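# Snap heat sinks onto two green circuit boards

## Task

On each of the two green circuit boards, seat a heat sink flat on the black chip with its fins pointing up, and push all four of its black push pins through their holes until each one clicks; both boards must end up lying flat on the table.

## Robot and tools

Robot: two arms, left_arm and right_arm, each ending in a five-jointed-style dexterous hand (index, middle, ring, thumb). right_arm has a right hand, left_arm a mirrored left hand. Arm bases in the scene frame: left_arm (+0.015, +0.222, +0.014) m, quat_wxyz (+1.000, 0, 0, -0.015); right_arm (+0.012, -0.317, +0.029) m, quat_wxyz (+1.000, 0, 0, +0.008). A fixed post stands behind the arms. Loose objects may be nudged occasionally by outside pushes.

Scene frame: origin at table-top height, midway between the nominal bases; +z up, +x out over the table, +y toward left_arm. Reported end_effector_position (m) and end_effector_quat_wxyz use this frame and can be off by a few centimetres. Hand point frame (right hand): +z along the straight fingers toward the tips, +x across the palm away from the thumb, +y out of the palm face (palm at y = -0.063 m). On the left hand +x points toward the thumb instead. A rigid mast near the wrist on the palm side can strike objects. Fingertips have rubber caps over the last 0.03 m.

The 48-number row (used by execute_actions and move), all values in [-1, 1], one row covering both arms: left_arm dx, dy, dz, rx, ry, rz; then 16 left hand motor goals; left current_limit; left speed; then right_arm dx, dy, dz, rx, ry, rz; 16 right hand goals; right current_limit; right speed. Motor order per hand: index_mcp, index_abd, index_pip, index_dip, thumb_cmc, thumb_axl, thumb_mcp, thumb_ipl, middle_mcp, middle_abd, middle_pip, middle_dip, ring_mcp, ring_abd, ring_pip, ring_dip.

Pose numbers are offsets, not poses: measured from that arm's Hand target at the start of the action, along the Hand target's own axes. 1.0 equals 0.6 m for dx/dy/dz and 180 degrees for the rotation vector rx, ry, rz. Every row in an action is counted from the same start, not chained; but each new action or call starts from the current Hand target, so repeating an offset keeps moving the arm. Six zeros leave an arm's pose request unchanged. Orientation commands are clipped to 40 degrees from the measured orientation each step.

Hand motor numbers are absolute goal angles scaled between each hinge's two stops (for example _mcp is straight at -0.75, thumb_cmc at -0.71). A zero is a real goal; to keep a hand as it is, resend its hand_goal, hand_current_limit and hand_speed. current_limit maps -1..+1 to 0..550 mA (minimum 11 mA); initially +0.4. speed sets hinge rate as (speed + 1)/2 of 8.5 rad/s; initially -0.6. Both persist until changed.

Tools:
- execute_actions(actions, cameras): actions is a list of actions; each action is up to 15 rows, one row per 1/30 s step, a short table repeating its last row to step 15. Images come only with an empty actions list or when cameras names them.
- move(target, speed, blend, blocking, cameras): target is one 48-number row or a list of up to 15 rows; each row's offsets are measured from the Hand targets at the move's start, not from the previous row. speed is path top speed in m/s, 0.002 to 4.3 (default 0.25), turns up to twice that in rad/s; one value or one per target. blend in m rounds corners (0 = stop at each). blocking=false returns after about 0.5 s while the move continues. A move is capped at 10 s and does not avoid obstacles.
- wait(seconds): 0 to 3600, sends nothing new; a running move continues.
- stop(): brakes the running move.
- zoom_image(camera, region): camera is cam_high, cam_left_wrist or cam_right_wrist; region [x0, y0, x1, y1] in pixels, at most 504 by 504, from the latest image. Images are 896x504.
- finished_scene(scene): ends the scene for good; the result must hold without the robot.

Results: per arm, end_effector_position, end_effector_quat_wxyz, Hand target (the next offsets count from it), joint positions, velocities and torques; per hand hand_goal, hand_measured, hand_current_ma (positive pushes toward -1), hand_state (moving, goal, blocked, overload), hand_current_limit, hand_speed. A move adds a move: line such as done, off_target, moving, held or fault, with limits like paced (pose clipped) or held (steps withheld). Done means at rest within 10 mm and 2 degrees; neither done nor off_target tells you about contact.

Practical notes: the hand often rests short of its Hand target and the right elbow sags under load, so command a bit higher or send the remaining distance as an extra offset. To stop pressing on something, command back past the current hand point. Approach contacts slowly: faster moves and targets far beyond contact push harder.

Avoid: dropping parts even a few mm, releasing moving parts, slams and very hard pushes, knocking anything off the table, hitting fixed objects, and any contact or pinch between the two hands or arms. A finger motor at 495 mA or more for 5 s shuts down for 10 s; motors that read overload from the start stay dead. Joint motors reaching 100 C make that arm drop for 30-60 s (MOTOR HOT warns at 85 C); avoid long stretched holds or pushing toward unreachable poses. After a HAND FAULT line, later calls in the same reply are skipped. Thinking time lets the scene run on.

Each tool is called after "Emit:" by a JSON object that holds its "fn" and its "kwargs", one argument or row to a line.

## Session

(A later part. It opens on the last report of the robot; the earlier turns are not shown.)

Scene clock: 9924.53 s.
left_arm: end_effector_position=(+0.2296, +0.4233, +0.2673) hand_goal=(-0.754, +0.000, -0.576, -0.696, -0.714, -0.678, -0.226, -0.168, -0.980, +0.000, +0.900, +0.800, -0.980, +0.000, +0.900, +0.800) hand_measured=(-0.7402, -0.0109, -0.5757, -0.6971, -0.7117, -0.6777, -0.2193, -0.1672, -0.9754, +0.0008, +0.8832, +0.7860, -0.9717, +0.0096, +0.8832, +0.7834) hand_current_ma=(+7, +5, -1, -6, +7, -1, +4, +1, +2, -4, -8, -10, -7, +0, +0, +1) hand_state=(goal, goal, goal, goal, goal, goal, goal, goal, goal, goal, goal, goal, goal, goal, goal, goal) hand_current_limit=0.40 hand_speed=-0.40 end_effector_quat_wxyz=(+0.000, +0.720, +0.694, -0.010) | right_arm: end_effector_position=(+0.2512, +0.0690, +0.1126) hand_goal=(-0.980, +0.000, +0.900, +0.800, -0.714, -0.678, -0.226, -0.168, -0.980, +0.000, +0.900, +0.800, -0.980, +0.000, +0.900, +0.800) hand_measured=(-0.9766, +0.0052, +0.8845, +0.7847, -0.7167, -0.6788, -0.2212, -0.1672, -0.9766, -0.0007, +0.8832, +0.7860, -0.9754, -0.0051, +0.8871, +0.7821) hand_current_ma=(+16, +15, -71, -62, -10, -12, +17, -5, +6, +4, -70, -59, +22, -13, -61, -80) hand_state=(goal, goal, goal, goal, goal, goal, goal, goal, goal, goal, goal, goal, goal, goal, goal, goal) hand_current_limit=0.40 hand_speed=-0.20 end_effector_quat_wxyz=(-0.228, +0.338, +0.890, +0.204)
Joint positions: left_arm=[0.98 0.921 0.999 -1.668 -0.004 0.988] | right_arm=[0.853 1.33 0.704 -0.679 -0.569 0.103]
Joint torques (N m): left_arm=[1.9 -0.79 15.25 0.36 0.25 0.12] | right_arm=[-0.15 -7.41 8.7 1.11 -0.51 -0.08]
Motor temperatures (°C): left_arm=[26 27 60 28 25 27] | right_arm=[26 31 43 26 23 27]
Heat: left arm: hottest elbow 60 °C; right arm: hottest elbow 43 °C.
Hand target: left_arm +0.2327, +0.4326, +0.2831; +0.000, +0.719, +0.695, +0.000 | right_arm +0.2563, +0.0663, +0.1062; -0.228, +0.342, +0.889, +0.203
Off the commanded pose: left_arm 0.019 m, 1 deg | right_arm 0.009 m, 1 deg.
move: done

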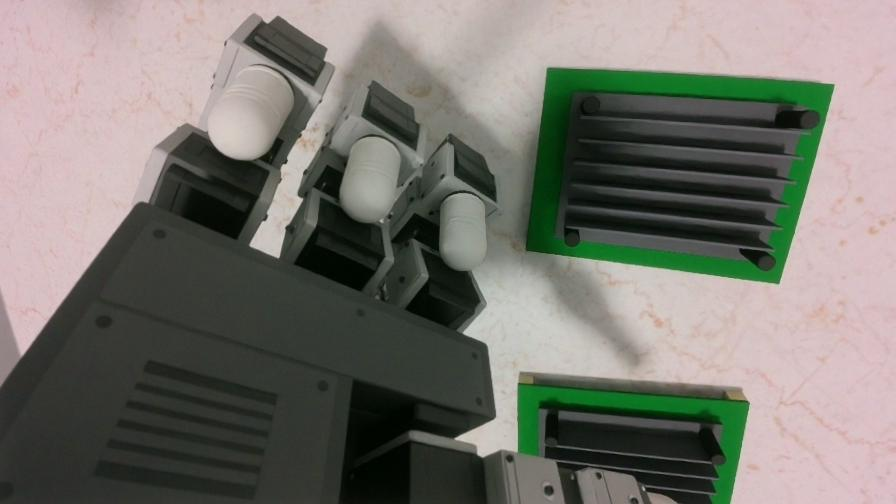

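Emit:
{"fn": "move", "kwargs": {
  "target": [
    [0,0,0,0,0,0,-0.754,0,-0.576,-0.696,-0.714,-0.678,-0.226,-0.168,-0.98,0,0.9,0.8,-0.98,0,0.9,0.8,0.4,-0.4,0.0896,0.0352,-0.1357,0,0,0,-0.98,0,0.9,0.8,-0.714,-0.678,-0.226,-0.168,-0.98,0,0.9,0.8,-0.98,0,0.9,0.8,0.4,-0.2],
    [0,0,0,0,0,0,-0.754,0,-0.576,-0.696,-0.714,-0.678,-0.226,-0.168,-0.98,0,0.9,0.8,-0.98,0,0.9,0.8,0.4,-0.4,0.0298,0.2,-0.1412,-0.0012,-0.203,0.2297,-0.754,0,-0.576,-0.696,-0.714,-0.678,-0.226,-0.168,-0.98,0,0.9,0.8,-0.98,0,0.9,0.8,1.0,-0.3]
  ],
  "speed": 0.15,
  "blend": 0.02,
  "cameras": ["cam_right_wrist"]
}}

Emit:
{"fn": "zoom_image", "kwargs": {
  "camera": "cam_right_wrist",
  "region": [370, 50, 490, 140]
}}

Scene clock: 9997.27 s.
left_arm: end_effector_position=(+0.2296, +0.4233, +0.2673) hand_goal=(-0.754, +0.000, -0.576, -0.696, -0.714, -0.678, -0.226, -0.168, -0.980, +0.000, +0.900, +0.800, -0.980, +0.000, +0.900, +0.800) hand_measured=(-0.7414, -0.0095, -0.5770, -0.6983, -0.7104, -0.6777, -0.2212, -0.1681, -0.9742, +0.0008, +0.8845, +0.7847, -0.9717, +0.0110, +0.8845, +0.7834) hand_current_ma=(-4, -3, +2, -1, +13, -2, +2, +8, -6, +0, +2, -14, -8, +4, -1, +0) hand_state=(goal, goal, goal, goal, goal, goal, goal, goal, goal, goal, goal, goal, goal, goal, goal, goal) hand_current_limit=0.40 hand_speed=-0.40 end_effector_quat_wxyz=(+0.000, +0.720, +0.694, -0.010) | right_arm: end_effector_position=(+0.3508, +0.0981, +0.2055) hand_goal=(-0.754, +0.000, -0.576, -0.696, -0.714, -0.678, -0.226, -0.168, -0.980, +0.000, +0.900, +0.800, -0.980, +0.000, +0.900, +0.800) hand_measured=(-0.7474, +0.0052, -0.5757, -0.6983, -0.7154, -0.6788, -0.2203, -0.1672, -0.9766, -0.0007, +0.8832, +0.7860, -0.9754, -0.0036, +0.8858, +0.7809) hand_current_ma=(+22, +19, -11, -2, +7, -13, +17, -2, +8, +3, -70, -57, +23, -14, -59, -81) hand_state=(goal, goal, goal, goal, goal, goal, goal, goal, goal, goal, goal, goal, goal, goal, goal, goal) hand_current_limit=1.00 hand_speed=-0.30 end_effector_quat_wxyz=(+0.001, +0.677, +0.736, -0.006)
Joint positions: left_arm=[0.98 0.921 0.999 -1.668 -0.004 0.988] | right_arm=[1.026 1.671 1.471 -1.383 -0.001 0.958]
Joint torques (N m): left_arm=[1.9 -2.37 15.25 0.12 0.25 0.07] | right_arm=[2.32 -13.45 13.59 -0.32 0.15 0.13]
Motor temperatures (°C): left_arm=[26 27 60 28 25 27] | right_arm=[26 31 41 26 24 27]
Heat: left arm: hottest elbow 60 °C; right arm: hottest elbow 41 °C.
Hand target: left_arm +0.2327, +0.4326, +0.2831; +0.000, +0.719, +0.695, +0.000 | right_arm +0.3512, +0.1135, +0.2093; +0.001, +0.675, +0.738, -0.002
Off the commanded pose: left_arm 0.019 m, 1 deg | right_arm 0.016 m, 1 deg.
move: off_target (right_arm); target 2's new numbers were sent with right_arm's hand 0.016 m and 0 deg from that target

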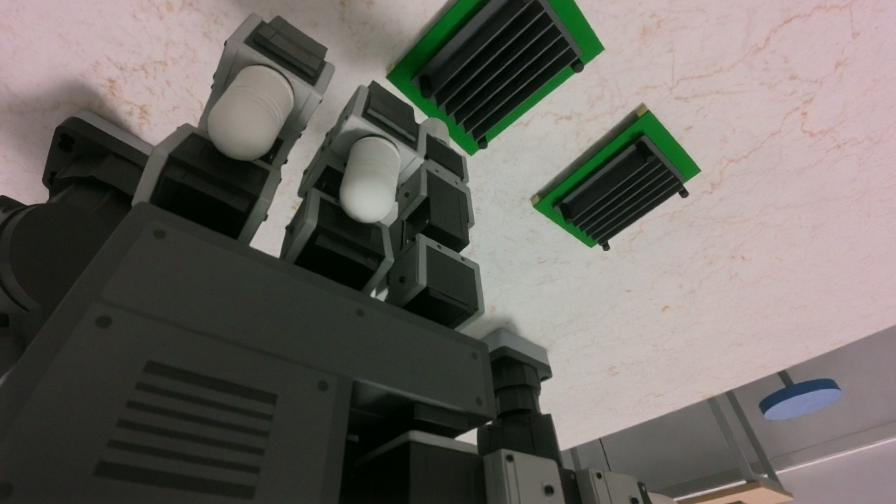

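Scaled by 4.200 from the camera's image (finer frame: 1280x720).

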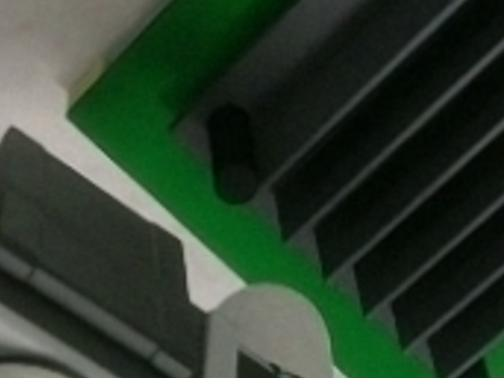

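Emit:
{"fn": "move", "kwargs": {
  "target": [0,0,0,0,0,0,-0.754,0,-0.576,-0.696,-0.714,-0.678,-0.226,-0.168,-0.98,0,0.9,0.8,-0.98,0,0.9,0.8,0.4,-0.4,0.0108,0.0,0.03,0,0,0,-0.754,0,-0.576,-0.696,-0.714,-0.678,-0.226,-0.168,-0.98,0,0.9,0.8,-0.98,0,0.9,0.8,1.0,-0.4],
  "speed": 0.04,
  "cameras": ["cam_right_wrist"]
}}

Emit:
{"fn": "zoom_image", "kwargs": {
  "camera": "cam_right_wrist",
  "region": [370, 50, 490, 140]
}}

Scene clock: 10009.07 s.
left_arm: end_effector_position=(+0.2296, +0.4233, +0.2673) hand_goal=(-0.754, +0.000, -0.576, -0.696, -0.714, -0.678, -0.226, -0.168, -0.980, +0.000, +0.900, +0.800, -0.980, +0.000, +0.900, +0.800) hand_measured=(-0.7414, -0.0095, -0.5770, -0.6983, -0.7117, -0.6767, -0.2193, -0.1672, -0.9742, +0.0008, +0.8832, +0.7860, -0.9717, +0.0096, +0.8845, +0.7834) hand_current_ma=(-2, +0, +1, -9, +13, -3, +11, +1, +0, -6, -4, -16, +1, -9, +0, +5) hand_state=(goal, goal, goal, goal, goal, goal, goal, goal, goal, goal, goal, goal, goal, goal, goal, goal) hand_current_limit=0.40 hand_speed=-0.40 end_effector_quat_wxyz=(+0.000, +0.720, +0.694, -0.010) | right_arm: end_effector_position=(+0.3508, +0.1054, +0.1940) hand_goal=(-0.754, +0.000, -0.576, -0.696, -0.714, -0.678, -0.226, -0.168, -0.980, +0.000, +0.900, +0.800, -0.980, +0.000, +0.900, +0.800) hand_measured=(-0.7474, +0.0052, -0.5744, -0.6983, -0.7154, -0.6788, -0.2203, -0.1672, -0.9766, +0.0008, +0.8832, +0.7872, -0.9754, -0.0051, +0.8871, +0.7821) hand_current_ma=(+25, +18, -3, -2, +5, -15, +20, -3, +10, +4, -76, -59, +21, -15, -59, -77) hand_state=(goal, goal, goal, goal, goal, goal, goal, goal, goal, goal, goal, goal, goal, goal, goal, goal) hand_current_limit=1.00 hand_speed=-0.40 end_effector_quat_wxyz=(+0.001, +0.676, +0.737, -0.007)
Joint positions: left_arm=[0.98 0.921 0.999 -1.668 -0.004 0.988] | right_arm=[1.033 1.695 1.471 -1.362 -0.001 0.964]
Joint torques (N m): left_arm=[2.78 -1.85 15.13 0.17 0.1 0.07] | right_arm=[2.37 -13.63 12.08 0.32 0.15 0.15]
Motor temperatures (°C): left_arm=[26 27 61 28 25 27] | right_arm=[26 31 41 26 24 27]
Heat: left arm: hottest elbow 61 °C; right arm: hottest elbow 41 °C.
Hand target: left_arm +0.2327, +0.4326, +0.2831; +0.000, +0.719, +0.695, +0.000 | right_arm +0.3505, +0.1199, +0.1913; +0.001, +0.675, +0.738, -0.002
Off the commanded pose: left_arm 0.019 m, 1 deg | right_arm 0.015 m, 1 deg.
move: off_target (right_arm)

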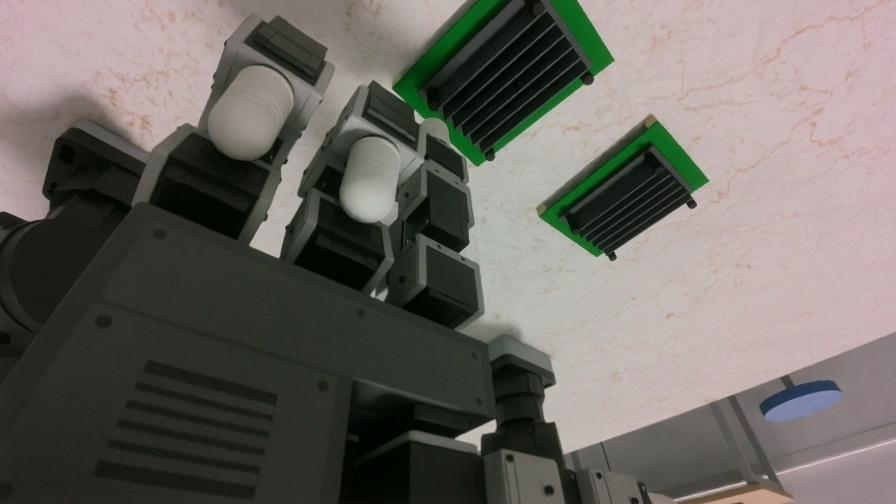

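Scaled by 4.200 from the camera's image (finer frame: 1280x720).

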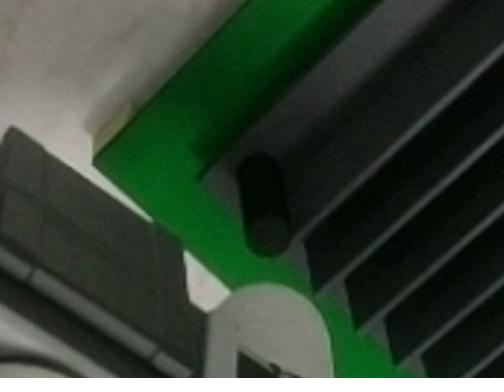

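Emit:
{"fn": "move", "kwargs": {
  "target": [0,0,0,0,0,0,-0.754,0,-0.576,-0.696,-0.714,-0.678,-0.226,-0.168,-0.98,0,0.9,0.8,-0.98,0,0.9,0.8,0.4,-0.4,0.000,0.0,0.027,0,0,0,-0.754,0,-0.576,-0.696,-0.714,-0.678,-0.226,-0.168,-0.98,0,0.9,0.8,-0.98,0,0.9,0.8,1.0,-0.4],
  "speed": 0.04,
  "cameras": ["cam_right_wrist"]
}}

Emit:
{"fn": "zoom_image", "kwargs": {
  "camera": "cam_right_wrist",
  "region": [370, 50, 490, 140]
}}

Scene clock: 10016.77 s.
left_arm: end_effector_position=(+0.2296, +0.4233, +0.2673) hand_goal=(-0.754, +0.000, -0.576, -0.696, -0.714, -0.678, -0.226, -0.168, -0.980, +0.000, +0.900, +0.800, -0.980, +0.000, +0.900, +0.800) hand_measured=(-0.7402, -0.0080, -0.5757, -0.6983, -0.7117, -0.6777, -0.2193, -0.1672, -0.9742, +0.0008, +0.8832, +0.7860, -0.9717, +0.0110, +0.8820, +0.7834) hand_current_ma=(+4, +5, +0, -17, +6, +0, +7, +6, -5, -4, -5, -9, -8, -8, +3, +1) hand_state=(goal, goal, goal, goal, goal, goal, goal, goal, goal, goal, goal, goal, goal, goal, goal, goal) hand_current_limit=0.40 hand_speed=-0.40 end_effector_quat_wxyz=(+0.000, +0.720, +0.694, -0.010) | right_arm: end_effector_position=(+0.3557, +0.1140, +0.1907) hand_goal=(-0.754, +0.000, -0.576, -0.696, -0.714, -0.678, -0.226, -0.168, -0.980, +0.000, +0.900, +0.800, -0.980, +0.000, +0.900, +0.800) hand_measured=(-0.7474, +0.0052, -0.5757, -0.6983, -0.7142, -0.6777, -0.2203, -0.1672, -0.9754, +0.0008, +0.8845, +0.7860, -0.9754, -0.0051, +0.8871, +0.7809) hand_current_ma=(+23, +13, -1, +5, +6, -12, +24, +0, +0, -3, -72, -60, +21, -17, -61, -76) hand_state=(goal, goal, goal, goal, goal, goal, goal, goal, goal, goal, goal, goal, goal, goal, goal, goal) hand_current_limit=1.00 hand_speed=-0.40 end_effector_quat_wxyz=(-0.002, +0.676, +0.736, +0.008)
Joint positions: left_arm=[0.98 0.921 0.999 -1.668 -0.004 0.988] | right_arm=[1.033 1.704 1.471 -1.323 -0.001 0.965]
Joint torques (N m): left_arm=[2.32 -1.44 15.32 0.02 0.22 0.09] | right_arm=[2.37 -14.27 9.65 0.43 0.16 0.13]
Motor temperatures (°C): left_arm=[26 27 61 28 25 27] | right_arm=[26 31 41 26 24 27]
Heat: left arm: hottest elbow 61 °C; right arm: hottest elbow 41 °C.
Hand target: left_arm +0.2327, +0.4326, +0.2831; +0.000, +0.719, +0.695, +0.000 | right_arm +0.3505, +0.1198, +0.1751; +0.001, +0.675, +0.738, -0.002
Off the commanded pose: left_arm 0.019 m, 1 deg | right_arm 0.017 m, 1 deg.
move: off_target (right_arm)

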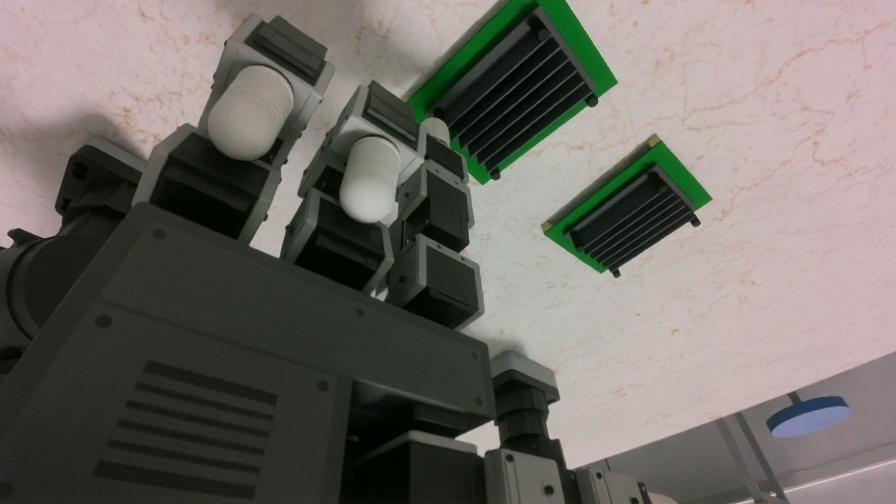

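Scaled by 4.200 from the camera's image (finer frame: 1280x720).

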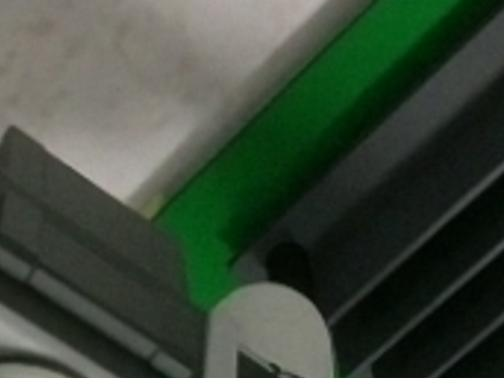

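Emit:
{"fn": "move", "kwargs": {
  "target": [0,0,0,0,0,0,-0.754,0,-0.576,-0.696,-0.714,-0.678,-0.226,-0.168,-0.98,0,0.9,0.8,-0.98,0,0.9,0.8,0.4,-0.4,-0.006,-0.002,0.012,0.002,-0.002,0,-0.754,0,-0.576,-0.696,-0.714,-0.678,-0.226,-0.168,-0.98,0,0.9,0.8,-0.98,0,0.9,0.8,1.0,-0.4],
  "speed": 0.04,
  "cameras": ["cam_right_wrist"]
}}

Emit:
{"fn": "zoom_image", "kwargs": {
  "camera": "cam_right_wrist",
  "region": [370, 50, 490, 140]
}}

Scene clock: 10022.90 s.
left_arm: end_effector_position=(+0.2296, +0.4233, +0.2673) hand_goal=(-0.754, +0.000, -0.576, -0.696, -0.714, -0.678, -0.226, -0.168, -0.980, +0.000, +0.900, +0.800, -0.980, +0.000, +0.900, +0.800) hand_measured=(-0.7402, -0.0080, -0.5770, -0.6971, -0.7104, -0.6767, -0.2193, -0.1681, -0.9742, +0.0008, +0.8832, +0.7860, -0.9717, +0.0096, +0.8845, +0.7847) hand_current_ma=(-1, +8, -4, -12, +6, -6, +5, +8, +0, -6, -7, -13, -10, +3, -4, +4) hand_state=(goal, goal, goal, goal, goal, goal, goal, goal, goal, goal, goal, goal, goal, goal, goal, goal) hand_current_limit=0.40 hand_speed=-0.40 end_effector_quat_wxyz=(+0.000, +0.720, +0.694, -0.010) | right_arm: end_effector_position=(+0.3545, +0.1119, +0.1847) hand_goal=(-0.754, +0.000, -0.576, -0.696, -0.714, -0.678, -0.226, -0.168, -0.980, +0.000, +0.900, +0.800, -0.980, +0.000, +0.900, +0.800) hand_measured=(-0.7474, +0.0052, -0.5744, -0.6983, -0.7154, -0.6788, -0.2203, -0.1672, -0.9766, +0.0008, +0.8832, +0.7860, -0.9754, -0.0051, +0.8871, +0.7821) hand_current_ma=(+22, +5, +0, -2, +7, -12, +11, -5, +6, +5, -75, -55, +23, -9, -59, -77) hand_state=(goal, goal, goal, goal, goal, goal, goal, goal, goal, goal, goal, goal, goal, goal, goal, goal) hand_current_limit=1.00 hand_speed=-0.40 end_effector_quat_wxyz=(-0.001, +0.676, +0.736, +0.005)
Joint positions: left_arm=[0.98 0.921 0.999 -1.668 -0.004 0.988] | right_arm=[1.033 1.705 1.457 -1.313 -0.001 0.965]
Joint torques (N m): left_arm=[2.43 -1.79 15.23 0.25 0.2 0.09] | right_arm=[2.08 -14.04 9.35 0.46 0.1 0.1]
Motor temperatures (°C): left_arm=[26 27 61 28 25 27] | right_arm=[26 31 41 26 24 27]
Heat: left arm: hottest elbow 61 °C; right arm: hottest elbow 41 °C.
Hand target: left_arm +0.2327, +0.4326, +0.2831; +0.000, +0.719, +0.695, +0.000 | right_arm +0.3497, +0.1162, +0.1679; +0.001, +0.675, +0.738, -0.007
Off the commanded pose: left_arm 0.019 m, 1 deg | right_arm 0.018 m, 1 deg.
move: off_target (right_arm)

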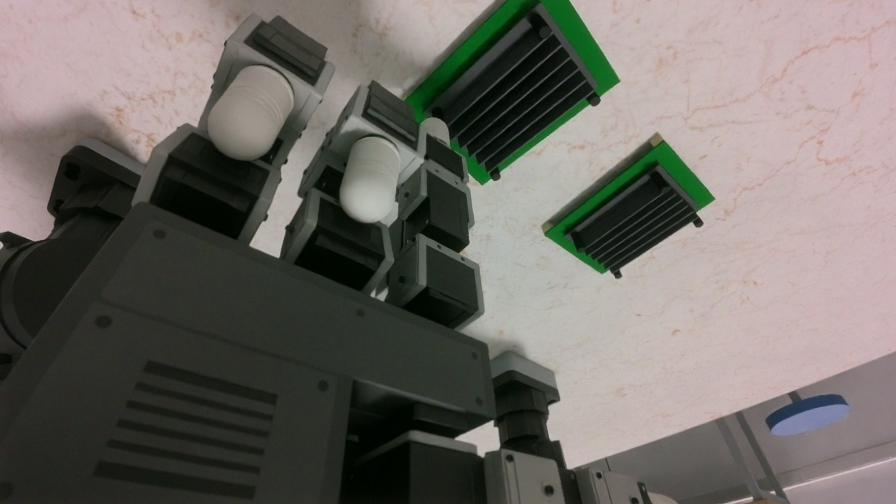

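Scaled by 4.200 from the camera's image (finer frame: 1280x720).

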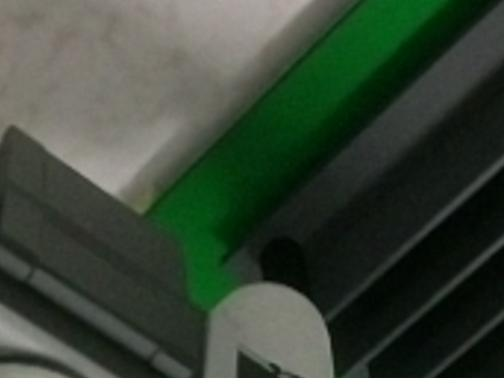

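Emit:
{"fn": "move", "kwargs": {
  "target": [0,0,0,0,0,0,-0.754,0,-0.576,-0.696,-0.714,-0.678,-0.226,-0.168,-0.98,0,0.9,0.8,-0.98,0,0.9,0.8,0.4,-0.4,-0.018,-0.003,0.012,0.005,-0.0055,0,-0.754,0,-0.576,-0.696,-0.714,-0.678,-0.226,-0.168,-0.98,0,0.9,0.8,-0.98,0,0.9,0.8,1.0,-0.4],
  "speed": 0.04,
  "cameras": ["cam_right_wrist"]
}}

Emit:
{"fn": "zoom_image", "kwargs": {
  "camera": "cam_right_wrist",
  "region": [370, 50, 490, 140]
}}

Scene clock: 10031.70 s.
left_arm: end_effector_position=(+0.2296, +0.4233, +0.2673) hand_goal=(-0.754, +0.000, -0.576, -0.696, -0.714, -0.678, -0.226, -0.168, -0.980, +0.000, +0.900, +0.800, -0.980, +0.000, +0.900, +0.800) hand_measured=(-0.7414, -0.0080, -0.5770, -0.6983, -0.7104, -0.6777, -0.2193, -0.1681, -0.9742, +0.0008, +0.8820, +0.7847, -0.9730, +0.0096, +0.8832, +0.7847) hand_current_ma=(-2, -1, +2, -12, +4, -2, +7, +2, +2, -5, +1, -15, -7, -7, -7, -3) hand_state=(goal, goal, goal, goal, goal, goal, goal, goal, goal, goal, goal, goal, goal, goal, goal, goal) hand_current_limit=0.40 hand_speed=-0.40 end_effector_quat_wxyz=(+0.000, +0.720, +0.694, -0.010) | right_arm: end_effector_position=(+0.3501, +0.1048, +0.1748) hand_goal=(-0.754, +0.000, -0.576, -0.696, -0.714, -0.678, -0.226, -0.168, -0.980, +0.000, +0.900, +0.800, -0.980, +0.000, +0.900, +0.800) hand_measured=(-0.7474, +0.0052, -0.5757, -0.6996, -0.7154, -0.6788, -0.2203, -0.1672, -0.9766, +0.0008, +0.8845, +0.7860, -0.9754, -0.0051, +0.8871, +0.7809) hand_current_ma=(+26, +10, -7, +3, +8, -16, +15, -5, +13, -2, -73, -63, +24, -15, -66, -77) hand_state=(goal, goal, goal, goal, goal, goal, goal, goal, goal, goal, goal, goal, goal, goal, goal, goal) hand_current_limit=1.00 hand_speed=-0.40 end_effector_quat_wxyz=(+0.000, +0.676, +0.736, -0.007)
Joint positions: left_arm=[0.98 0.921 0.999 -1.668 -0.004 0.988] | right_arm=[1.033 1.705 1.433 -1.313 -0.002 0.965]
Joint torques (N m): left_arm=[1.49 -1.38 15.41 0.36 0.21 -0.01] | right_arm=[1.26 -14.1 9.21 0.2 0.06 0.01]
Motor temperatures (°C): left_arm=[26 27 61 28 25 27] | right_arm=[26 32 42 26 24 27]
Heat: left arm: hottest elbow 61 °C; right arm: hottest elbow 42 °C.
Hand target: left_arm +0.2327, +0.4326, +0.2831; +0.000, +0.719, +0.695, +0.000 | right_arm +0.3487, +0.1051, +0.1608; +0.002, +0.674, +0.738, -0.018
Off the commanded pose: left_arm 0.019 m, 1 deg | right_arm 0.014 m, 1 deg.
move: off_target (right_arm)

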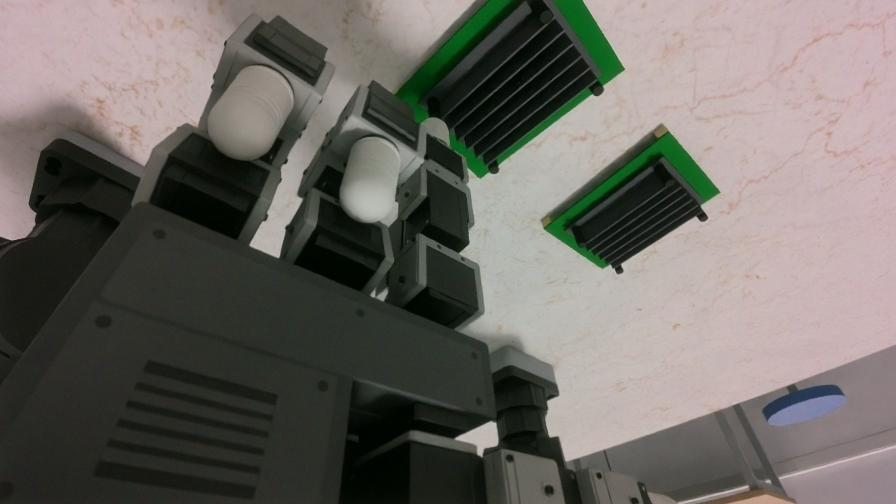

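Scaled by 4.200 from the camera's image (finer frame: 1280x720).

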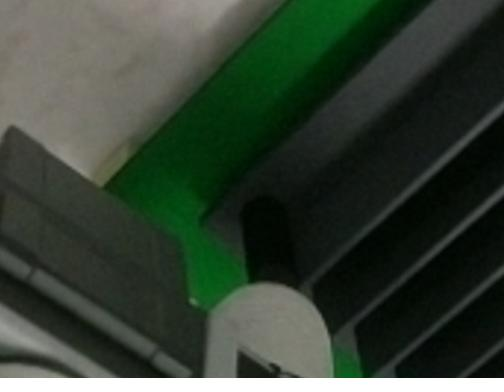

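Emit:
{"fn": "move", "kwargs": {
  "target": [0,0,0,0,0,0,-0.754,0,-0.576,-0.696,-0.714,-0.678,-0.226,-0.168,-0.98,0,0.9,0.8,-0.98,0,0.9,0.8,0.4,-0.4,0.00,0,0.010,0.001,-0.001,0,-0.754,0,-0.576,-0.696,-0.714,-0.678,-0.226,-0.168,-0.98,0,0.9,0.8,-0.98,0,0.9,0.8,1.0,-0.4],
  "speed": 0.03,
  "cameras": ["cam_right_wrist"]
}}

Emit:
{"fn": "zoom_image", "kwargs": {
  "camera": "cam_right_wrist",
  "region": [370, 50, 490, 140]
}}

Scene clock: 10040.13 s.
left_arm: end_effector_position=(+0.2296, +0.4233, +0.2673) hand_goal=(-0.754, +0.000, -0.576, -0.696, -0.714, -0.678, -0.226, -0.168, -0.980, +0.000, +0.900, +0.800, -0.980, +0.000, +0.900, +0.800) hand_measured=(-0.7414, -0.0095, -0.5770, -0.6983, -0.7104, -0.6767, -0.2203, -0.1672, -0.9754, -0.0007, +0.8820, +0.7860, -0.9717, +0.0096, +0.8832, +0.7821) hand_current_ma=(-1, +1, -2, -7, +12, +1, +4, +14, -1, -2, -9, -15, -4, +3, -9, -1) hand_state=(goal, goal, goal, goal, goal, goal, goal, goal, goal, goal, goal, goal, goal, goal, goal, goal) hand_current_limit=0.40 hand_speed=-0.40 end_effector_quat_wxyz=(+0.000, +0.720, +0.694, -0.010) | right_arm: end_effector_position=(+0.3493, +0.1038, +0.1720) hand_goal=(-0.754, +0.000, -0.576, -0.696, -0.714, -0.678, -0.226, -0.168, -0.980, +0.000, +0.900, +0.800, -0.980, +0.000, +0.900, +0.800) hand_measured=(-0.7474, +0.0052, -0.5757, -0.6983, -0.7154, -0.6788, -0.2203, -0.1672, -0.9766, -0.0007, +0.8832, +0.7860, -0.9754, -0.0051, +0.8858, +0.7821) hand_current_ma=(+29, +16, -5, +5, +2, -13, +14, -8, +6, +4, -73, -60, +18, -13, -57, -77) hand_state=(goal, goal, goal, goal, goal, goal, goal, goal, goal, goal, goal, goal, goal, goal, goal, goal) hand_current_limit=1.00 hand_speed=-0.40 end_effector_quat_wxyz=(+0.000, +0.676, +0.736, -0.008)
Joint positions: left_arm=[0.98 0.921 0.999 -1.668 -0.004 0.988] | right_arm=[1.033 1.705 1.425 -1.308 -0.003 0.965]
Joint torques (N m): left_arm=[1.61 -2.14 15.15 0.16 0.15 0.02] | right_arm=[1.2 -13.74 9.17 0.34 0.06 0.02]
Motor temperatures (°C): left_arm=[26 27 61 28 25 27] | right_arm=[26 32 41 26 23 27]
Heat: left arm: hottest elbow 61 °C; right arm: hottest elbow 41 °C.
Hand target: left_arm +0.2327, +0.4326, +0.2831; +0.000, +0.719, +0.695, +0.000 | right_arm +0.3486, +0.1049, +0.1550; +0.002, +0.674, +0.738, -0.020
Off the commanded pose: left_arm 0.019 m, 1 deg | right_arm 0.017 m, 1 deg.
move: off_target (right_arm)

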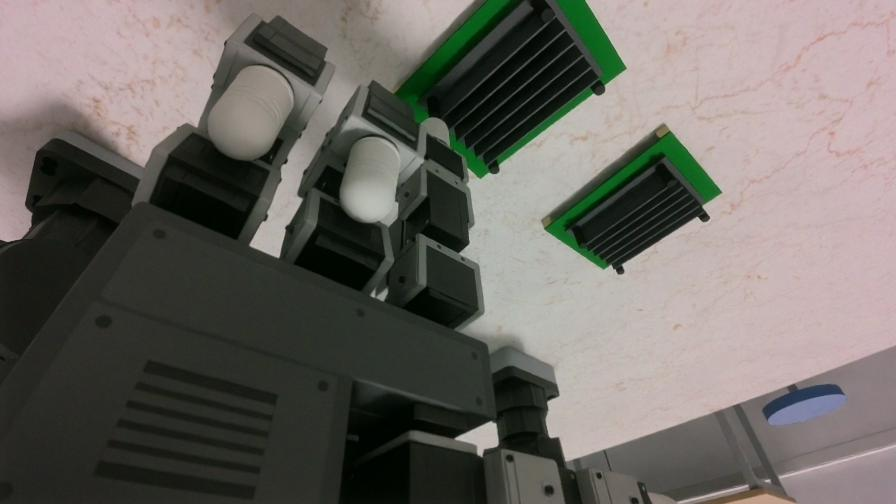

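Scaled by 4.200 from the camera's image (finer frame: 1280x720).

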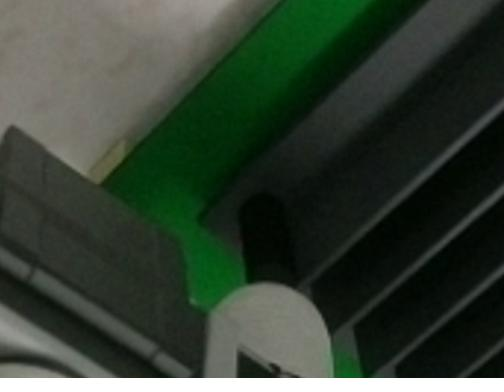

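Emit:
{"fn": "move", "kwargs": {
  "target": [0,0,0,0,0,0,-0.754,0,-0.576,-0.696,-0.714,-0.678,-0.226,-0.168,-0.98,0,0.9,0.8,-0.98,0,0.9,0.8,0.4,-0.4,0.003,0.002,0.014,0,0,0,-0.752,0,-0.574,-0.694,-0.714,-0.678,-0.226,-0.168,-0.98,0,0.9,0.8,-0.98,0,0.9,0.8,1.0,-0.4],
  "speed": 0.03,
  "cameras": ["cam_right_wrist"]
}}

Emit:
{"fn": "zoom_image", "kwargs": {
  "camera": "cam_right_wrist",
  "region": [370, 50, 490, 140]
}}

Scene clock: 10050.40 s.
left_arm: end_effector_position=(+0.2296, +0.4233, +0.2673) hand_goal=(-0.754, +0.000, -0.576, -0.696, -0.714, -0.678, -0.226, -0.168, -0.980, +0.000, +0.900, +0.800, -0.980, +0.000, +0.900, +0.800) hand_measured=(-0.7402, -0.0080, -0.5757, -0.6971, -0.7104, -0.6777, -0.2193, -0.1672, -0.9754, +0.0008, +0.8832, +0.7847, -0.9717, +0.0110, +0.8845, +0.7834) hand_current_ma=(-6, +6, +0, -11, +7, -2, +12, +1, -1, -4, -8, -16, -3, -1, -1, +3) hand_state=(goal, goal, goal, goal, goal, goal, goal, goal, goal, goal, goal, goal, goal, goal, goal, goal) hand_current_limit=0.40 hand_speed=-0.40 end_effector_quat_wxyz=(+0.000, +0.720, +0.694, -0.010) | right_arm: end_effector_position=(+0.3502, +0.1053, +0.1626) hand_goal=(-0.752, +0.000, -0.574, -0.694, -0.714, -0.678, -0.226, -0.168, -0.980, +0.000, +0.900, +0.800, -0.980, +0.000, +0.900, +0.800) hand_measured=(-0.7474, +0.0052, -0.5757, -0.6983, -0.7154, -0.6788, -0.2203, -0.1672, -0.9766, -0.0007, +0.8845, +0.7860, -0.9754, -0.0051, +0.8858, +0.7821) hand_current_ma=(+20, +16, -13, -4, +3, -6, +28, -5, +15, +0, -75, -55, +21, -14, -65, -75) hand_state=(goal, goal, goal, goal, goal, goal, goal, goal, goal, goal, goal, goal, goal, goal, goal, goal) hand_current_limit=1.00 hand_speed=-0.40 end_effector_quat_wxyz=(+0.001, +0.676, +0.736, -0.010)
Joint positions: left_arm=[0.98 0.921 0.999 -1.668 -0.004 0.988] | right_arm=[1.033 1.718 1.417 -1.289 -0.003 0.965]
Joint torques (N m): left_arm=[2.08 -2.55 15.28 0.27 0.22 0.08] | right_arm=[1.32 -13.98 9.16 0.36 0.06 0.01]
Motor temperatures (°C): left_arm=[26 27 61 28 25 27] | right_arm=[26 32 41 26 23 27]
Heat: left arm: hottest elbow 61 °C; right arm: hottest elbow 41 °C.
Hand target: left_arm +0.2327, +0.4326, +0.2831; +0.000, +0.719, +0.695, +0.000 | right_arm +0.3495, +0.1066, +0.1464; +0.002, +0.674, +0.738, -0.021
Off the commanded pose: left_arm 0.019 m, 1 deg | right_arm 0.016 m, 1 deg.
move: off_target (right_arm)

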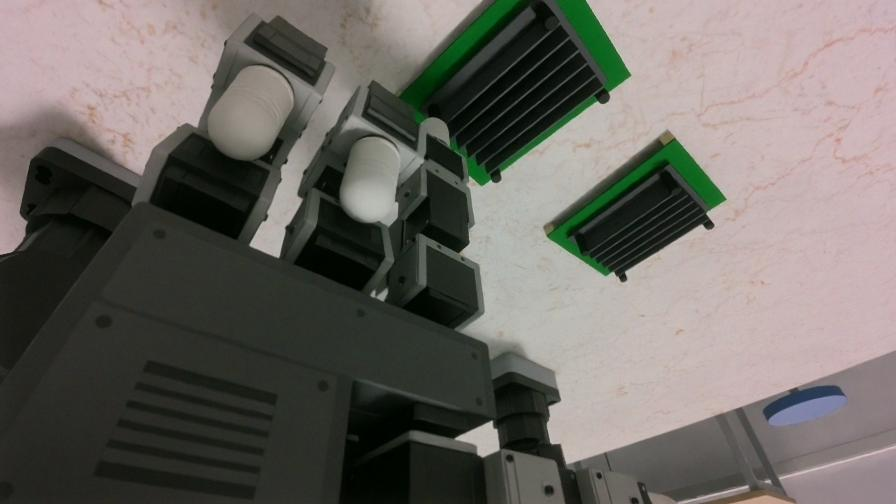

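Scaled by 4.200 from the camera's image (finer frame: 1280x720).

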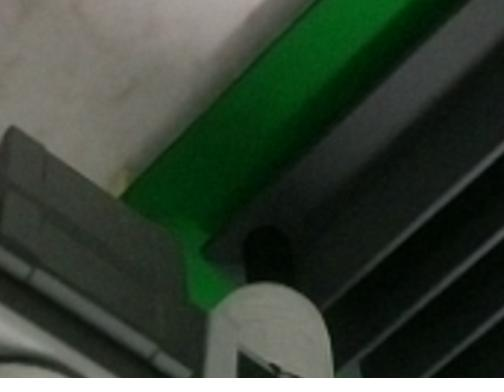

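Emit:
{"fn": "move", "kwargs": {
  "target": [0,0,0,0,0,0,-0.754,0,-0.576,-0.696,-0.714,-0.678,-0.226,-0.168,-0.98,0,0.9,0.8,-0.98,0,0.9,0.8,0.4,-0.4,0.000,0.000,0.010,0.001,-0.001,0,-0.752,0,-0.574,-0.694,-0.714,-0.678,-0.226,-0.168,-0.98,0,0.9,0.8,-0.98,0,0.9,0.8,1.0,-0.4],
  "speed": 0.03,
  "cameras": ["cam_right_wrist"]
}}

Emit:
{"fn": "zoom_image", "kwargs": {
  "camera": "cam_right_wrist",
  "region": [370, 50, 490, 140]
}}

Scene clock: 10059.07 s.
left_arm: end_effector_position=(+0.2296, +0.4233, +0.2673) hand_goal=(-0.754, +0.000, -0.576, -0.696, -0.714, -0.678, -0.226, -0.168, -0.980, +0.000, +0.900, +0.800, -0.980, +0.000, +0.900, +0.800) hand_measured=(-0.7402, -0.0080, -0.5770, -0.6971, -0.7104, -0.6777, -0.2203, -0.1681, -0.9742, +0.0008, +0.8820, +0.7847, -0.9717, +0.0110, +0.8832, +0.7834) hand_current_ma=(-4, +7, +4, -10, +12, -10, +11, +10, +1, +0, -8, -7, -5, -6, +2, +0) hand_state=(goal, goal, goal, goal, goal, goal, goal, goal, goal, goal, goal, goal, goal, goal, goal, goal) hand_current_limit=0.40 hand_speed=-0.40 end_effector_quat_wxyz=(+0.000, +0.720, +0.694, -0.010) | right_arm: end_effector_position=(+0.3508, +0.1063, +0.1627) hand_goal=(-0.752, +0.000, -0.574, -0.694, -0.714, -0.678, -0.226, -0.168, -0.980, +0.000, +0.900, +0.800, -0.980, +0.000, +0.900, +0.800) hand_measured=(-0.7486, -0.0051, -0.5782, -0.6983, -0.7142, -0.6788, -0.2212, -0.1672, -0.9754, +0.0008, +0.8832, +0.7872, -0.9754, -0.0051, +0.8871, +0.7821) hand_current_ma=(+12, -11, -20, -5, +4, -10, +14, -4, +8, +7, -75, -52, +24, -12, -62, -78) hand_state=(goal, goal, goal, goal, goal, goal, goal, goal, goal, goal, goal, goal, goal, goal, goal, goal) hand_current_limit=1.00 hand_speed=-0.40 end_effector_quat_wxyz=(+0.000, +0.676, +0.736, -0.007)
Joint positions: left_arm=[0.98 0.921 0.999 -1.668 -0.004 0.988] | right_arm=[1.033 1.718 1.417 -1.284 -0.003 0.965]
Joint torques (N m): left_arm=[2.61 -1.14 15.28 -0.06 0.19 0.11] | right_arm=[1.2 -13.39 8.55 0.5 0.03 0.01]
Motor temperatures (°C): left_arm=[26 27 61 28 25 27] | right_arm=[26 32 41 26 23 27]
Heat: left arm: hottest elbow 61 °C; right arm: hottest elbow 41 °C.
Hand target: left_arm +0.2327, +0.4326, +0.2831; +0.000, +0.719, +0.695, +0.000 | right_arm +0.3493, +0.1064, +0.1404; +0.002, +0.674, +0.738, -0.023
Off the commanded pose: left_arm 0.019 m, 1 deg | right_arm 0.022 m, 2 deg.
move: off_target (right_arm)

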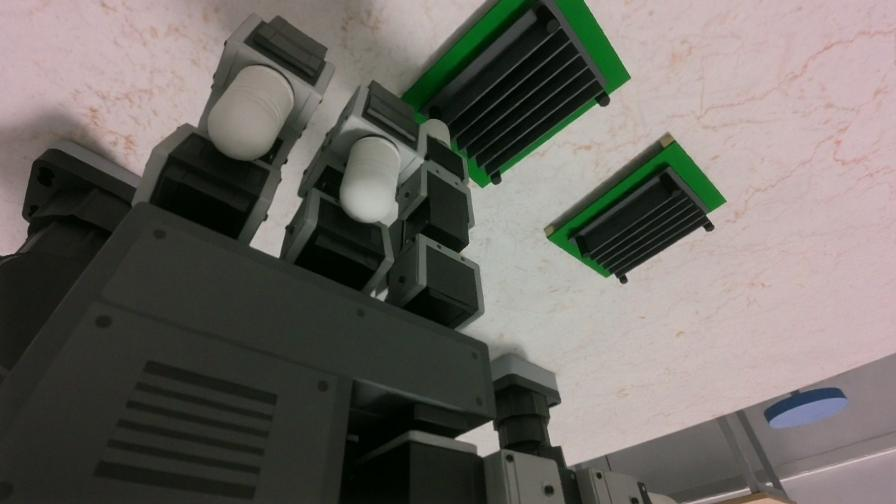

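Scaled by 4.200 from the camera's image (finer frame: 1280x720).

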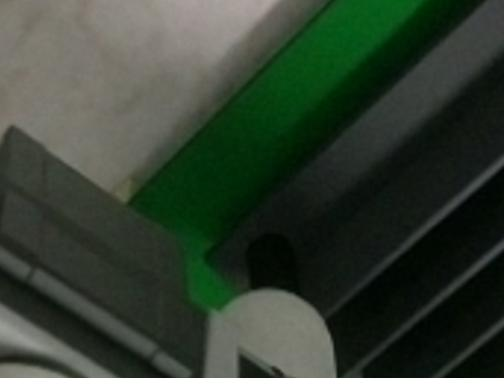

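Emit:
{"fn": "move", "kwargs": {
  "target": [0,0,0,0,0,0,-0.754,0,-0.576,-0.696,-0.714,-0.678,-0.226,-0.168,-0.98,0,0.9,0.8,-0.98,0,0.9,0.8,0.4,-0.4,0.000,0.000,0.020,0.005,-0.0055,0,-0.742,0,-0.565,-0.69,-0.714,-0.678,-0.226,-0.168,-0.98,0,0.9,0.8,-0.98,0,0.9,0.8,1.0,-0.4],
  "speed": 0.03,
  "cameras": ["cam_right_wrist"]
}}

Emit:
{"fn": "zoom_image", "kwargs": {
  "camera": "cam_right_wrist",
  "region": [370, 50, 490, 140]
}}

Scene clock: 10068.27 s.
left_arm: end_effector_position=(+0.2296, +0.4233, +0.2673) hand_goal=(-0.754, +0.000, -0.576, -0.696, -0.714, -0.678, -0.226, -0.168, -0.980, +0.000, +0.900, +0.800, -0.980, +0.000, +0.900, +0.800) hand_measured=(-0.7414, -0.0095, -0.5770, -0.6971, -0.7117, -0.6767, -0.2193, -0.1681, -0.9742, -0.0007, +0.8845, +0.7860, -0.9717, +0.0110, +0.8832, +0.7847) hand_current_ma=(-4, +6, +0, -4, +13, -1, +2, +2, +1, -5, -12, -5, -1, -5, -10, +7) hand_state=(goal, goal, goal, goal, goal, goal, goal, goal, goal, goal, goal, goal, goal, goal, goal, goal) hand_current_limit=0.40 hand_speed=-0.40 end_effector_quat_wxyz=(+0.000, +0.720, +0.694, -0.010) | right_arm: end_effector_position=(+0.3505, +0.1065, +0.1617) hand_goal=(-0.742, +0.000, -0.566, -0.690, -0.714, -0.678, -0.226, -0.168, -0.980, +0.000, +0.900, +0.800, -0.980, +0.000, +0.900, +0.800) hand_measured=(-0.7511, -0.0065, -0.5731, -0.6971, -0.7142, -0.6788, -0.2203, -0.1672, -0.9766, +0.0008, +0.8832, +0.7860, -0.9754, -0.0051, +0.8871, +0.7809) hand_current_ma=(-41, -18, -37, -22, +3, -11, +20, -5, +9, +3, -73, -55, +13, -14, -61, -85) hand_state=(goal, goal, goal, goal, goal, goal, goal, goal, goal, goal, goal, goal, goal, goal, goal, goal) hand_current_limit=1.00 hand_speed=-0.40 end_effector_quat_wxyz=(-0.001, +0.676, +0.736, -0.008)
Joint positions: left_arm=[0.98 0.921 0.999 -1.668 -0.004 0.988] | right_arm=[1.033 1.719 1.417 -1.284 -0.005 0.965]
Joint torques (N m): left_arm=[2.14 -1.96 15.36 0.14 0.22 0.06] | right_arm=[1.08 -12.04 8.4 0.5 0 0]
Motor temperatures (°C): left_arm=[26 27 61 28 25 27] | right_arm=[26 32 41 26 23 27]
Heat: left arm: hottest elbow 61 °C; right arm: hottest elbow 41 °C.
Hand target: left_arm +0.2327, +0.4326, +0.2831; +0.000, +0.719, +0.695, +0.000 | right_arm +0.3489, +0.1059, +0.1285; +0.003, +0.674, +0.738, -0.034
Off the commanded pose: left_arm 0.019 m, 1 deg | right_arm 0.033 m, 3 deg.
move: off_target (right_arm)

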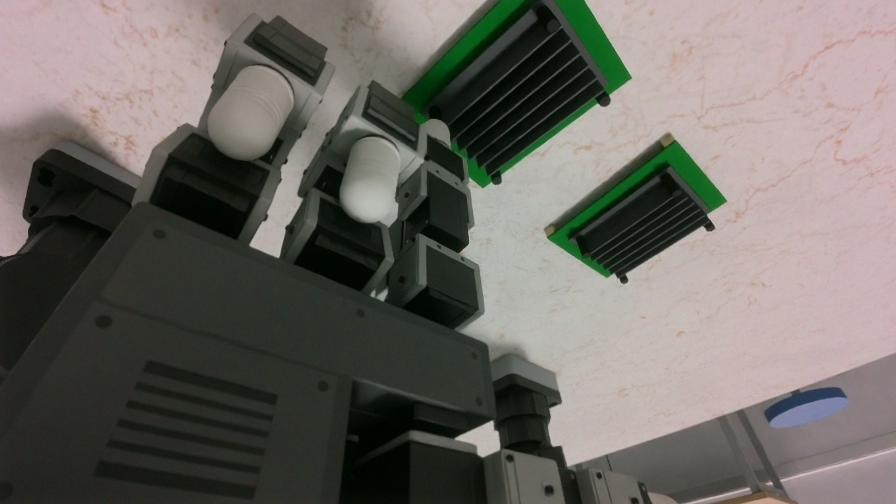

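Scaled by 4.200 from the camera's image (finer frame: 1280x720).

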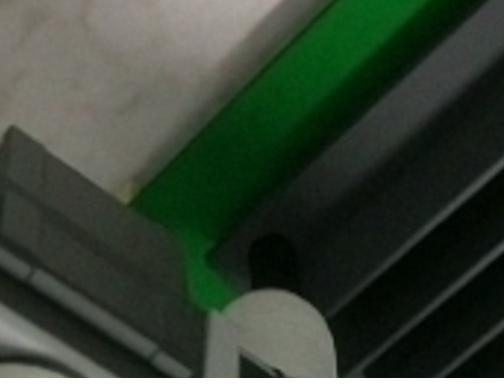

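Stable. Continue pressing L.

Emit:
{"fn": "move", "kwargs": {
  "target": [0,0,0,0,0,0,-0.754,0,-0.576,-0.696,-0.714,-0.678,-0.226,-0.168,-0.98,0,0.9,0.8,-0.98,0,0.9,0.8,0.4,-0.4,0.000,0.000,0.03,0.007,-0.0075,0,-0.732,0.005,-0.557,-0.686,-0.714,-0.678,-0.226,-0.168,-0.98,0,0.9,0.8,-0.98,0,0.9,0.8,1.0,-0.4],
  "speed": 0.03,
  "cameras": ["cam_right_wrist"]
}}

Emit:
{"fn": "zoom_image", "kwargs": {
  "camera": "cam_right_wrist",
  "region": [370, 50, 490, 140]
}}

Scene clock: 10075.20 s.
left_arm: end_effector_position=(+0.2296, +0.4233, +0.2673) hand_goal=(-0.754, +0.000, -0.576, -0.696, -0.714, -0.678, -0.226, -0.168, -0.980, +0.000, +0.900, +0.800, -0.980, +0.000, +0.900, +0.800) hand_measured=(-0.7414, -0.0095, -0.5770, -0.6983, -0.7104, -0.6777, -0.2193, -0.1681, -0.9742, +0.0008, +0.8832, +0.7847, -0.9717, +0.0110, +0.8832, +0.7834) hand_current_ma=(-4, +6, +9, -10, +11, +0, +2, +11, +7, -7, -9, -18, -4, +3, -5, +6) hand_state=(goal, goal, goal, goal, goal, goal, goal, goal, goal, goal, goal, goal, goal, goal, goal, goal) hand_current_limit=0.40 hand_speed=-0.40 end_effector_quat_wxyz=(+0.000, +0.720, +0.694, -0.010) | right_arm: end_effector_position=(+0.3504, +0.1065, +0.1605) hand_goal=(-0.732, +0.004, -0.558, -0.686, -0.714, -0.678, -0.226, -0.168, -0.980, +0.000, +0.900, +0.800, -0.980, +0.000, +0.900, +0.800) hand_measured=(-0.7511, -0.0095, -0.5718, -0.6958, -0.7142, -0.6788, -0.2203, -0.1672, -0.9766, +0.0008, +0.8832, +0.7860, -0.9754, -0.0051, +0.8871, +0.7809) hand_current_ma=(-83, -37, -65, -40, +3, -11, +11, -5, +6, +11, -77, -49, +24, -12, -60, -77) hand_state=(goal, goal, goal, goal, goal, goal, goal, goal, goal, goal, goal, goal, goal, goal, goal, goal) hand_current_limit=1.00 hand_speed=-0.40 end_effector_quat_wxyz=(-0.001, +0.676, +0.736, -0.009)
Joint positions: left_arm=[0.98 0.921 0.999 -1.668 -0.004 0.988] | right_arm=[1.033 1.721 1.417 -1.284 -0.005 0.965]
Joint torques (N m): left_arm=[2.02 -1.85 15.2 0.03 0.25 0.07] | right_arm=[1.03 -9.76 7.9 0.55 -0.17 -0.01]
Motor temperatures (°C): left_arm=[26 27 61 28 25 27] | right_arm=[26 32 41 26 23 27]
Heat: left arm: hottest elbow 61 °C; right arm: hottest elbow 41 °C.
Hand target: left_arm +0.2327, +0.4326, +0.2831; +0.000, +0.719, +0.695, +0.000 | right_arm +0.3482, +0.1050, +0.1106; +0.004, +0.674, +0.737, -0.050
Off the commanded pose: left_arm 0.019 m, 1 deg | right_arm 0.050 m, 5 deg.
move: off_target (right_arm)

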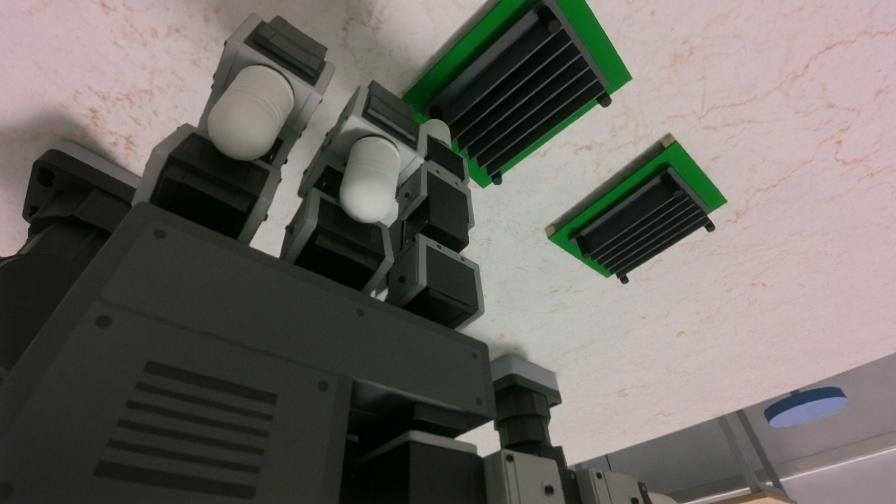

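Scaled by 4.200 from the camera's image (finer frame: 1280x720).

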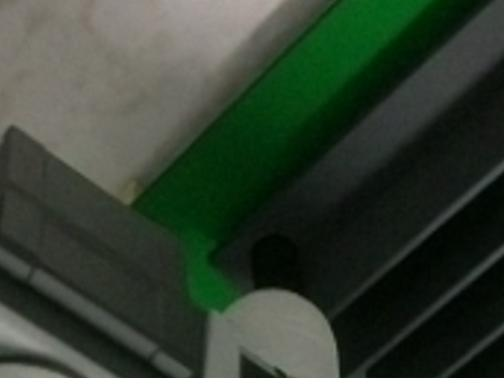

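Emit:
{"fn": "move", "kwargs": {
  "target": [0,0,0,0,0,0,-0.754,0,-0.576,-0.696,-0.714,-0.678,-0.226,-0.168,-0.98,0,0.9,0.8,-0.98,0,0.9,0.8,0.4,-0.4,0.000,0.000,0.035,0.007,-0.0075,0,-0.72,0.012,-0.548,-0.681,-0.714,-0.678,-0.226,-0.168,-0.98,0,0.9,0.8,-0.98,0,0.9,0.8,1.0,-0.4],
  "speed": 0.03,
  "cameras": ["cam_right_wrist"]
}}

Emit:
{"fn": "zoom_image", "kwargs": {
  "camera": "cam_right_wrist",
  "region": [370, 50, 490, 140]
}}

Scene clock: 10084.37 s.
left_arm: end_effector_position=(+0.2296, +0.4233, +0.2673) hand_goal=(-0.754, +0.000, -0.576, -0.696, -0.714, -0.678, -0.226, -0.168, -0.980, +0.000, +0.900, +0.800, -0.980, +0.000, +0.900, +0.800) hand_measured=(-0.7426, -0.0095, -0.5770, -0.6971, -0.7117, -0.6777, -0.2203, -0.1672, -0.9742, +0.0008, +0.8845, +0.7860, -0.9717, +0.0096, +0.8832, +0.7834) hand_current_ma=(+8, +5, -5, -3, +10, -2, +5, +15, -4, +0, -8, -16, -4, +6, +1, +4) hand_state=(goal, goal, goal, goal, goal, goal, goal, goal, goal, goal, goal, goal, goal, goal, goal, goal) hand_current_limit=0.40 hand_speed=-0.40 end_effector_quat_wxyz=(+0.000, +0.720, +0.694, -0.010) | right_arm: end_effector_position=(+0.3502, +0.1066, +0.1592) hand_goal=(-0.720, +0.012, -0.548, -0.682, -0.714, -0.678, -0.226, -0.168, -0.980, +0.000, +0.900, +0.800, -0.980, +0.000, +0.900, +0.800) hand_measured=(-0.7498, -0.0095, -0.5667, -0.6958, -0.7142, -0.6788, -0.2203, -0.1672, -0.9766, +0.0008, +0.8832, +0.7860, -0.9754, -0.0051, +0.8871, +0.7821) hand_current_ma=(-134, -60, -88, -51, +4, -8, +19, -4, +8, +1, -79, -53, +24, -14, -67, -77) hand_state=(blocked, blocked, goal, goal, goal, goal, goal, goal, goal, goal, goal, goal, goal, goal, goal, goal) hand_current_limit=1.00 hand_speed=-0.40 end_effector_quat_wxyz=(-0.001, +0.676, +0.736, -0.011)
Joint positions: left_arm=[0.98 0.921 0.999 -1.668 -0.004 0.988] | right_arm=[1.033 1.724 1.417 -1.284 -0.007 0.965]
Joint torques (N m): left_arm=[3.19 -2.02 15.27 0.14 0.2 0.07] | right_arm=[0.91 -7.77 6.71 0.87 -0.28 -0.03]
Motor temperatures (°C): left_arm=[26 27 61 28 25 27] | right_arm=[26 32 40 26 23 27]
Heat: left arm: hottest elbow 61 °C; right arm: hottest elbow 40 °C.
Hand target: left_arm +0.2327, +0.4326, +0.2831; +0.000, +0.719, +0.695, +0.000 | right_arm +0.3469, +0.1033, +0.0896; +0.006, +0.673, +0.737, -0.067
Off the commanded pose: left_arm 0.019 m, 1 deg | right_arm 0.070 m, 6 deg.
move: off_target (right_arm)

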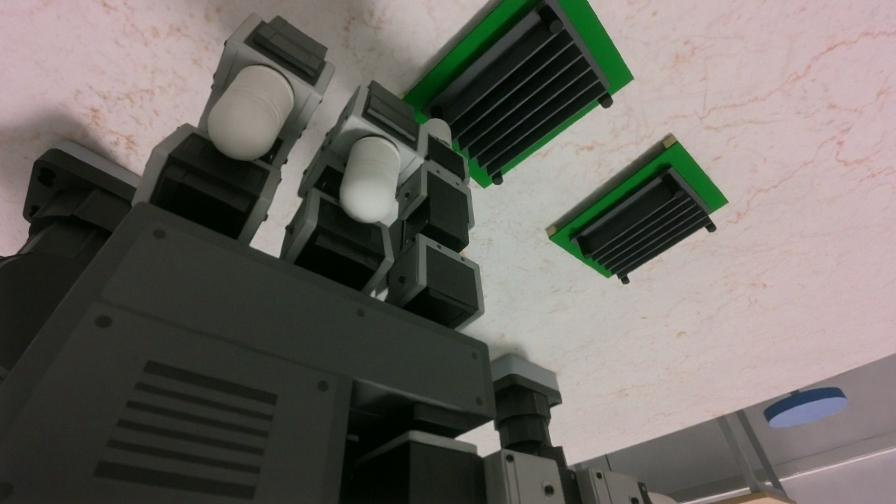

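Scaled by 4.200 from the camera's image (finer frame: 1280x720).

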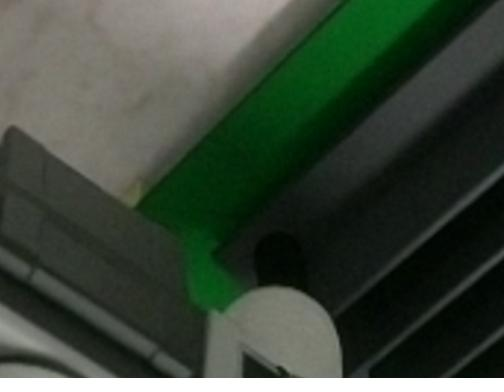

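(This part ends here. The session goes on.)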